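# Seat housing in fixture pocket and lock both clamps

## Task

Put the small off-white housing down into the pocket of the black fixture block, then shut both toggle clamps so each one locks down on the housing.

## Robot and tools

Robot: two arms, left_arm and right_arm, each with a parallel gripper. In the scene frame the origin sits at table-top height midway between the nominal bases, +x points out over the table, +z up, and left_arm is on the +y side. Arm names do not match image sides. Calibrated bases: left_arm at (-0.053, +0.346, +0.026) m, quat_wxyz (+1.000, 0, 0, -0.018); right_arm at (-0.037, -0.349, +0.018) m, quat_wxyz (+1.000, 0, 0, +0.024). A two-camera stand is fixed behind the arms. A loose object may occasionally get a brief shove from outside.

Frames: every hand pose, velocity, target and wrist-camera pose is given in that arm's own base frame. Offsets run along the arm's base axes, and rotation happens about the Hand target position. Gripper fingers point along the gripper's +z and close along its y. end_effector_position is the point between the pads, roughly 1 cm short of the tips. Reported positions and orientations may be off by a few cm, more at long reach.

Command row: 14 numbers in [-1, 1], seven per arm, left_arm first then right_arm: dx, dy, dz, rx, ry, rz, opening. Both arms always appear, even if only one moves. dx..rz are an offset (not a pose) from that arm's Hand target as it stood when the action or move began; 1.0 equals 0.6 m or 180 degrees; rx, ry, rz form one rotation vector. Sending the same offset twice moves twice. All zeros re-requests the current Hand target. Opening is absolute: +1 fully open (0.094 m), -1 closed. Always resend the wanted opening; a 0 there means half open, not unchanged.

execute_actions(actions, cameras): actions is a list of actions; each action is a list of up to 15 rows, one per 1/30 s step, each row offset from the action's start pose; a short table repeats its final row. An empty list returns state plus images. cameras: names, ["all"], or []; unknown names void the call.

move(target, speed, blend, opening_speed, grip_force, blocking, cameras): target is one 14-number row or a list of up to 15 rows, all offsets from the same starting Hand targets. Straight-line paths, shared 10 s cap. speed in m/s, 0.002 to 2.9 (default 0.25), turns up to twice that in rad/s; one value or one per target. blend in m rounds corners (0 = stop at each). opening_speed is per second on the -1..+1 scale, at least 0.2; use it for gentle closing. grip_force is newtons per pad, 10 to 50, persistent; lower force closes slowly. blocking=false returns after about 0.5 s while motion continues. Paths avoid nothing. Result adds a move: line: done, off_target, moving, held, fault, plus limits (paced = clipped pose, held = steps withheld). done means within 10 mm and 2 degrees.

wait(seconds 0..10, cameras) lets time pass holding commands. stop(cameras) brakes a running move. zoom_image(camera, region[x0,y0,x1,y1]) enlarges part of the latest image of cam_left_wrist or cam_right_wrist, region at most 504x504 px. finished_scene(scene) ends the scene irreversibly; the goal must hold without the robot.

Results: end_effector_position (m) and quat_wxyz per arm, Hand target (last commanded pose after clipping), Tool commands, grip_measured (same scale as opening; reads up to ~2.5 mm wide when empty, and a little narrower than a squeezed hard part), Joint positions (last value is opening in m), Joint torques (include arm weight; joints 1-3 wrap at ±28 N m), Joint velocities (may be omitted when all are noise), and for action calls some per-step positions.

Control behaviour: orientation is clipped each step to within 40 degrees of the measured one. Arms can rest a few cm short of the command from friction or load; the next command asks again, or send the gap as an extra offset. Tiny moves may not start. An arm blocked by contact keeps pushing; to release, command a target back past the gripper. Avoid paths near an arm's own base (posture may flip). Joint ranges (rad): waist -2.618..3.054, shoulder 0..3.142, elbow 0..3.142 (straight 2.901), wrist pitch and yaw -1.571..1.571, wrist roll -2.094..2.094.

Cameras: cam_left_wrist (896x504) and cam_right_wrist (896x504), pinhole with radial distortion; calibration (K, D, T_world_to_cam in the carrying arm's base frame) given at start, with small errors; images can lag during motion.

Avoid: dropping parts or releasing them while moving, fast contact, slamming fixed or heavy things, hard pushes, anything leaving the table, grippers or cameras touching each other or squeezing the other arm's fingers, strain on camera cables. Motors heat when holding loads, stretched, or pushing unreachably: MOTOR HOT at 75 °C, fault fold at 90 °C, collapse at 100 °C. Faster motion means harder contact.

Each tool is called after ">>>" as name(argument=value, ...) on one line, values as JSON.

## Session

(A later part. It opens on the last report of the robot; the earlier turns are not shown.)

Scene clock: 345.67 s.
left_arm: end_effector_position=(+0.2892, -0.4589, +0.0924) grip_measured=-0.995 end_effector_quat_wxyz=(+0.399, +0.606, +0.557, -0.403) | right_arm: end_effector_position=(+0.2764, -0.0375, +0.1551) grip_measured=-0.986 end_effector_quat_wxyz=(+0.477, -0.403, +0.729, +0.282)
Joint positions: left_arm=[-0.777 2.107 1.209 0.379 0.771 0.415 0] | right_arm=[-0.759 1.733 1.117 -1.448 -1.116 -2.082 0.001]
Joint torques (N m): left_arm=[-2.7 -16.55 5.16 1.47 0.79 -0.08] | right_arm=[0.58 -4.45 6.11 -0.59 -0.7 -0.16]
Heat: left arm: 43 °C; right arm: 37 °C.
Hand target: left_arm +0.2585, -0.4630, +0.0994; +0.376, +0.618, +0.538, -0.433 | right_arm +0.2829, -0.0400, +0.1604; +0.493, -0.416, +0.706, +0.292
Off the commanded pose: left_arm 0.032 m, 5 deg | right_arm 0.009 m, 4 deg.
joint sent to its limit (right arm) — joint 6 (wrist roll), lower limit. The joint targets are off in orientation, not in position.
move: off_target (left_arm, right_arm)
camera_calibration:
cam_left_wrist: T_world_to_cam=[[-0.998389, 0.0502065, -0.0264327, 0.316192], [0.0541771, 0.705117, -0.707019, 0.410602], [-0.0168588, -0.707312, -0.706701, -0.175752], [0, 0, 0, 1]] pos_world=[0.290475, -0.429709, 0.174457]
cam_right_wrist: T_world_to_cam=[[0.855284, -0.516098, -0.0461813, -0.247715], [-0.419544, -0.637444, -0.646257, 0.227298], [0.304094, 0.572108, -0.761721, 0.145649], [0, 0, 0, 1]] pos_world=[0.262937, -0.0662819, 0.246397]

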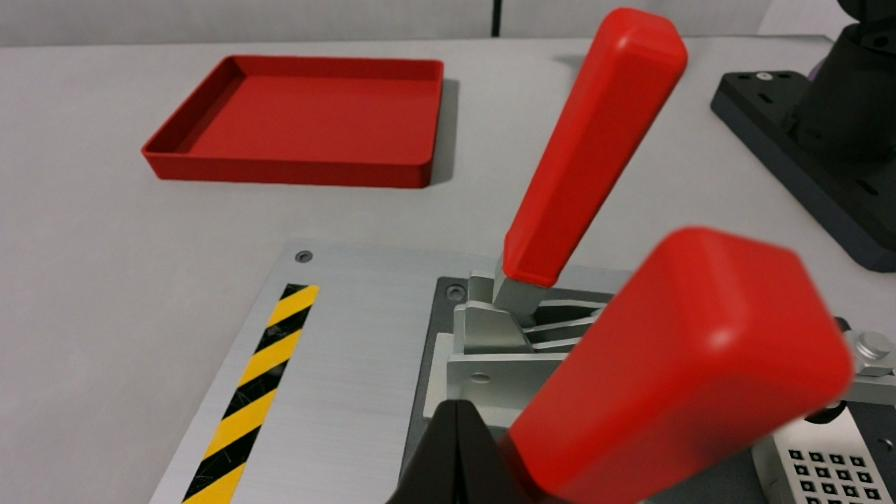

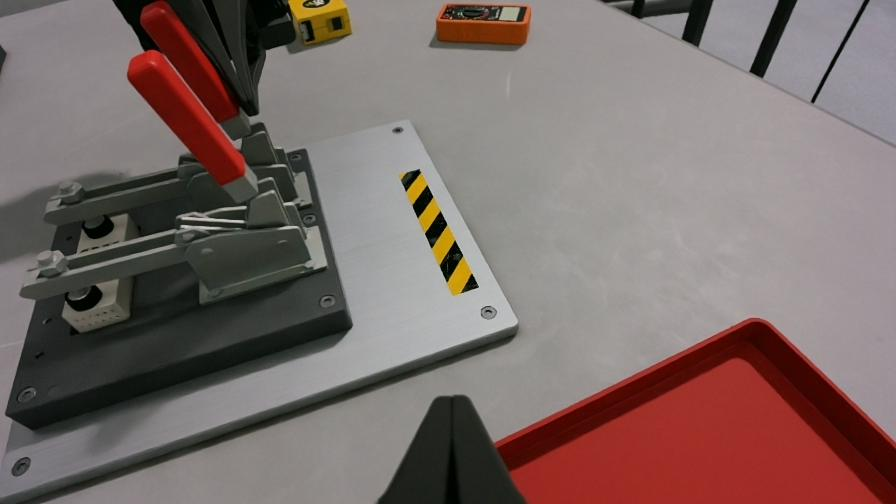

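>>> move(target=[[-0.015, 0.003, 0.0, 0,0,0, -1, 0,0,0,0,0,0,-1],[0.12, 0.06, 0.02, 0,0,0, -1, 0,0,0,0,0,0,-1],[0.10, 0.2, 0.2, 0,0,0, -1, 0,0,0,0,0,0,-1]], speed=[0.05,0.1,0.15], blend=[0,0.02,0], cameras=["all"])

Scene clock: 349.57 s.
left_arm: end_effector_position=(+0.3188, -0.3435, +0.2040) grip_measured=-0.995 end_effector_quat_wxyz=(+0.367, +0.615, +0.549, -0.431) | right_arm: end_effector_position=(+0.2764, -0.0375, +0.1551) grip_measured=-0.986 end_effector_quat_wxyz=(+0.477, -0.403, +0.729, +0.282)
Joint positions: left_arm=[-0.48 1.845 1.4 -0.406 1.073 0.764 0] | right_arm=[-0.759 1.733 1.117 -1.448 -1.116 -2.082 0.001]
Joint torques (N m): left_arm=[0.31 -12.98 10.32 0.96 0.53 0.05] | right_arm=[0.57 -4.45 6.11 -0.59 -0.7 -0.17]
Heat: left arm: 42 °C; right arm: 37 °C.
Hand target: left_arm +0.3185, -0.3429, +0.2195; +0.376, +0.618, +0.538, -0.433 | right_arm +0.2829, -0.0400, +0.1604; +0.493, -0.416, +0.706, +0.292
Off the commanded pose: left_arm 0.015 m, 2 deg | right_arm 0.009 m, 4 deg.
joint sent to its limit (right arm) — joint 6 (wrist roll), lower limit. The joint targets are off in orientation, not in position.
move: off_target (left_arm, right_arm)
camera_calibration:
cam_left_wrist: T_world_to_cam=[[-0.992609, 0.11786, 0.0289231, 0.353048], [0.0634566, 0.707222, -0.704138, 0.40368], [-0.103445, -0.697098, -0.709474, 0.0169023], [0, 0, 0, 1]] pos_world=[0.326571, -0.315319, 0.286027]
cam_right_wrist: T_world_to_cam=[[0.855284, -0.516098, -0.0461813, -0.247715], [-0.419544, -0.637444, -0.646257, 0.227298], [0.304094, 0.572108, -0.761721, 0.145649], [0, 0, 0, 1]] pos_world=[0.262937, -0.0662819, 0.246397]

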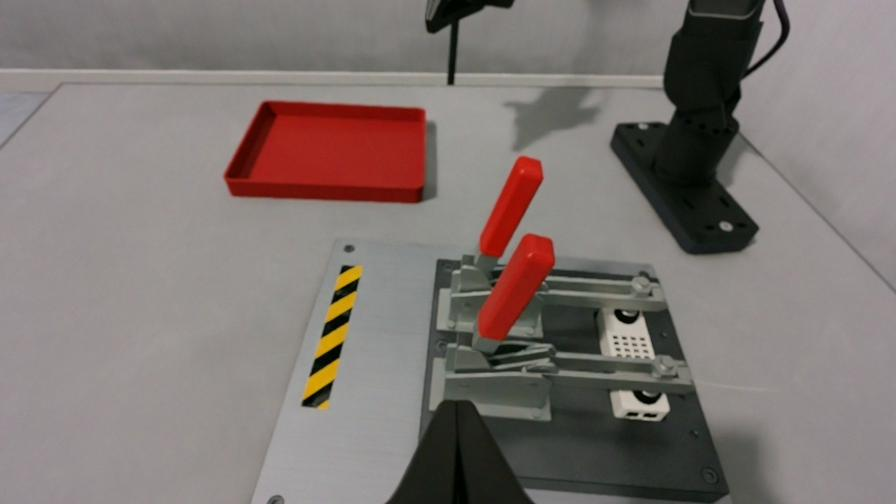

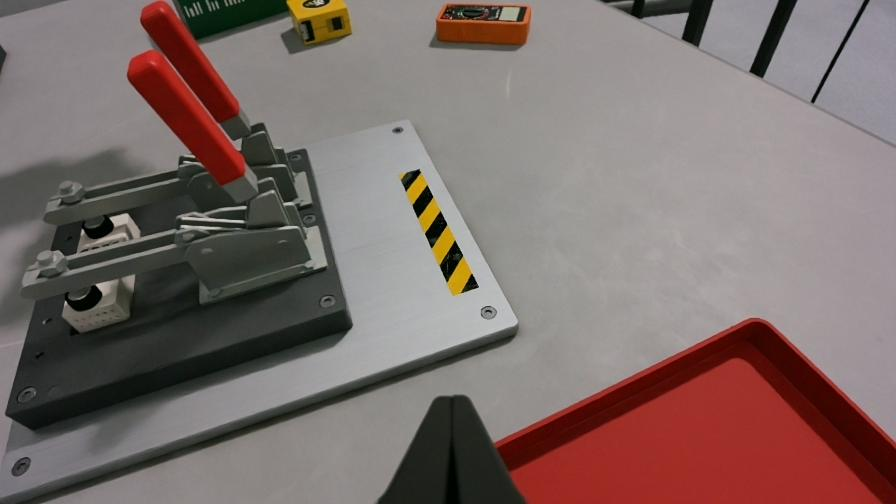

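Both closed and locked. Finish the practice scene.

>>> finished_scene(scene=1)

The scene is finished: the task was done.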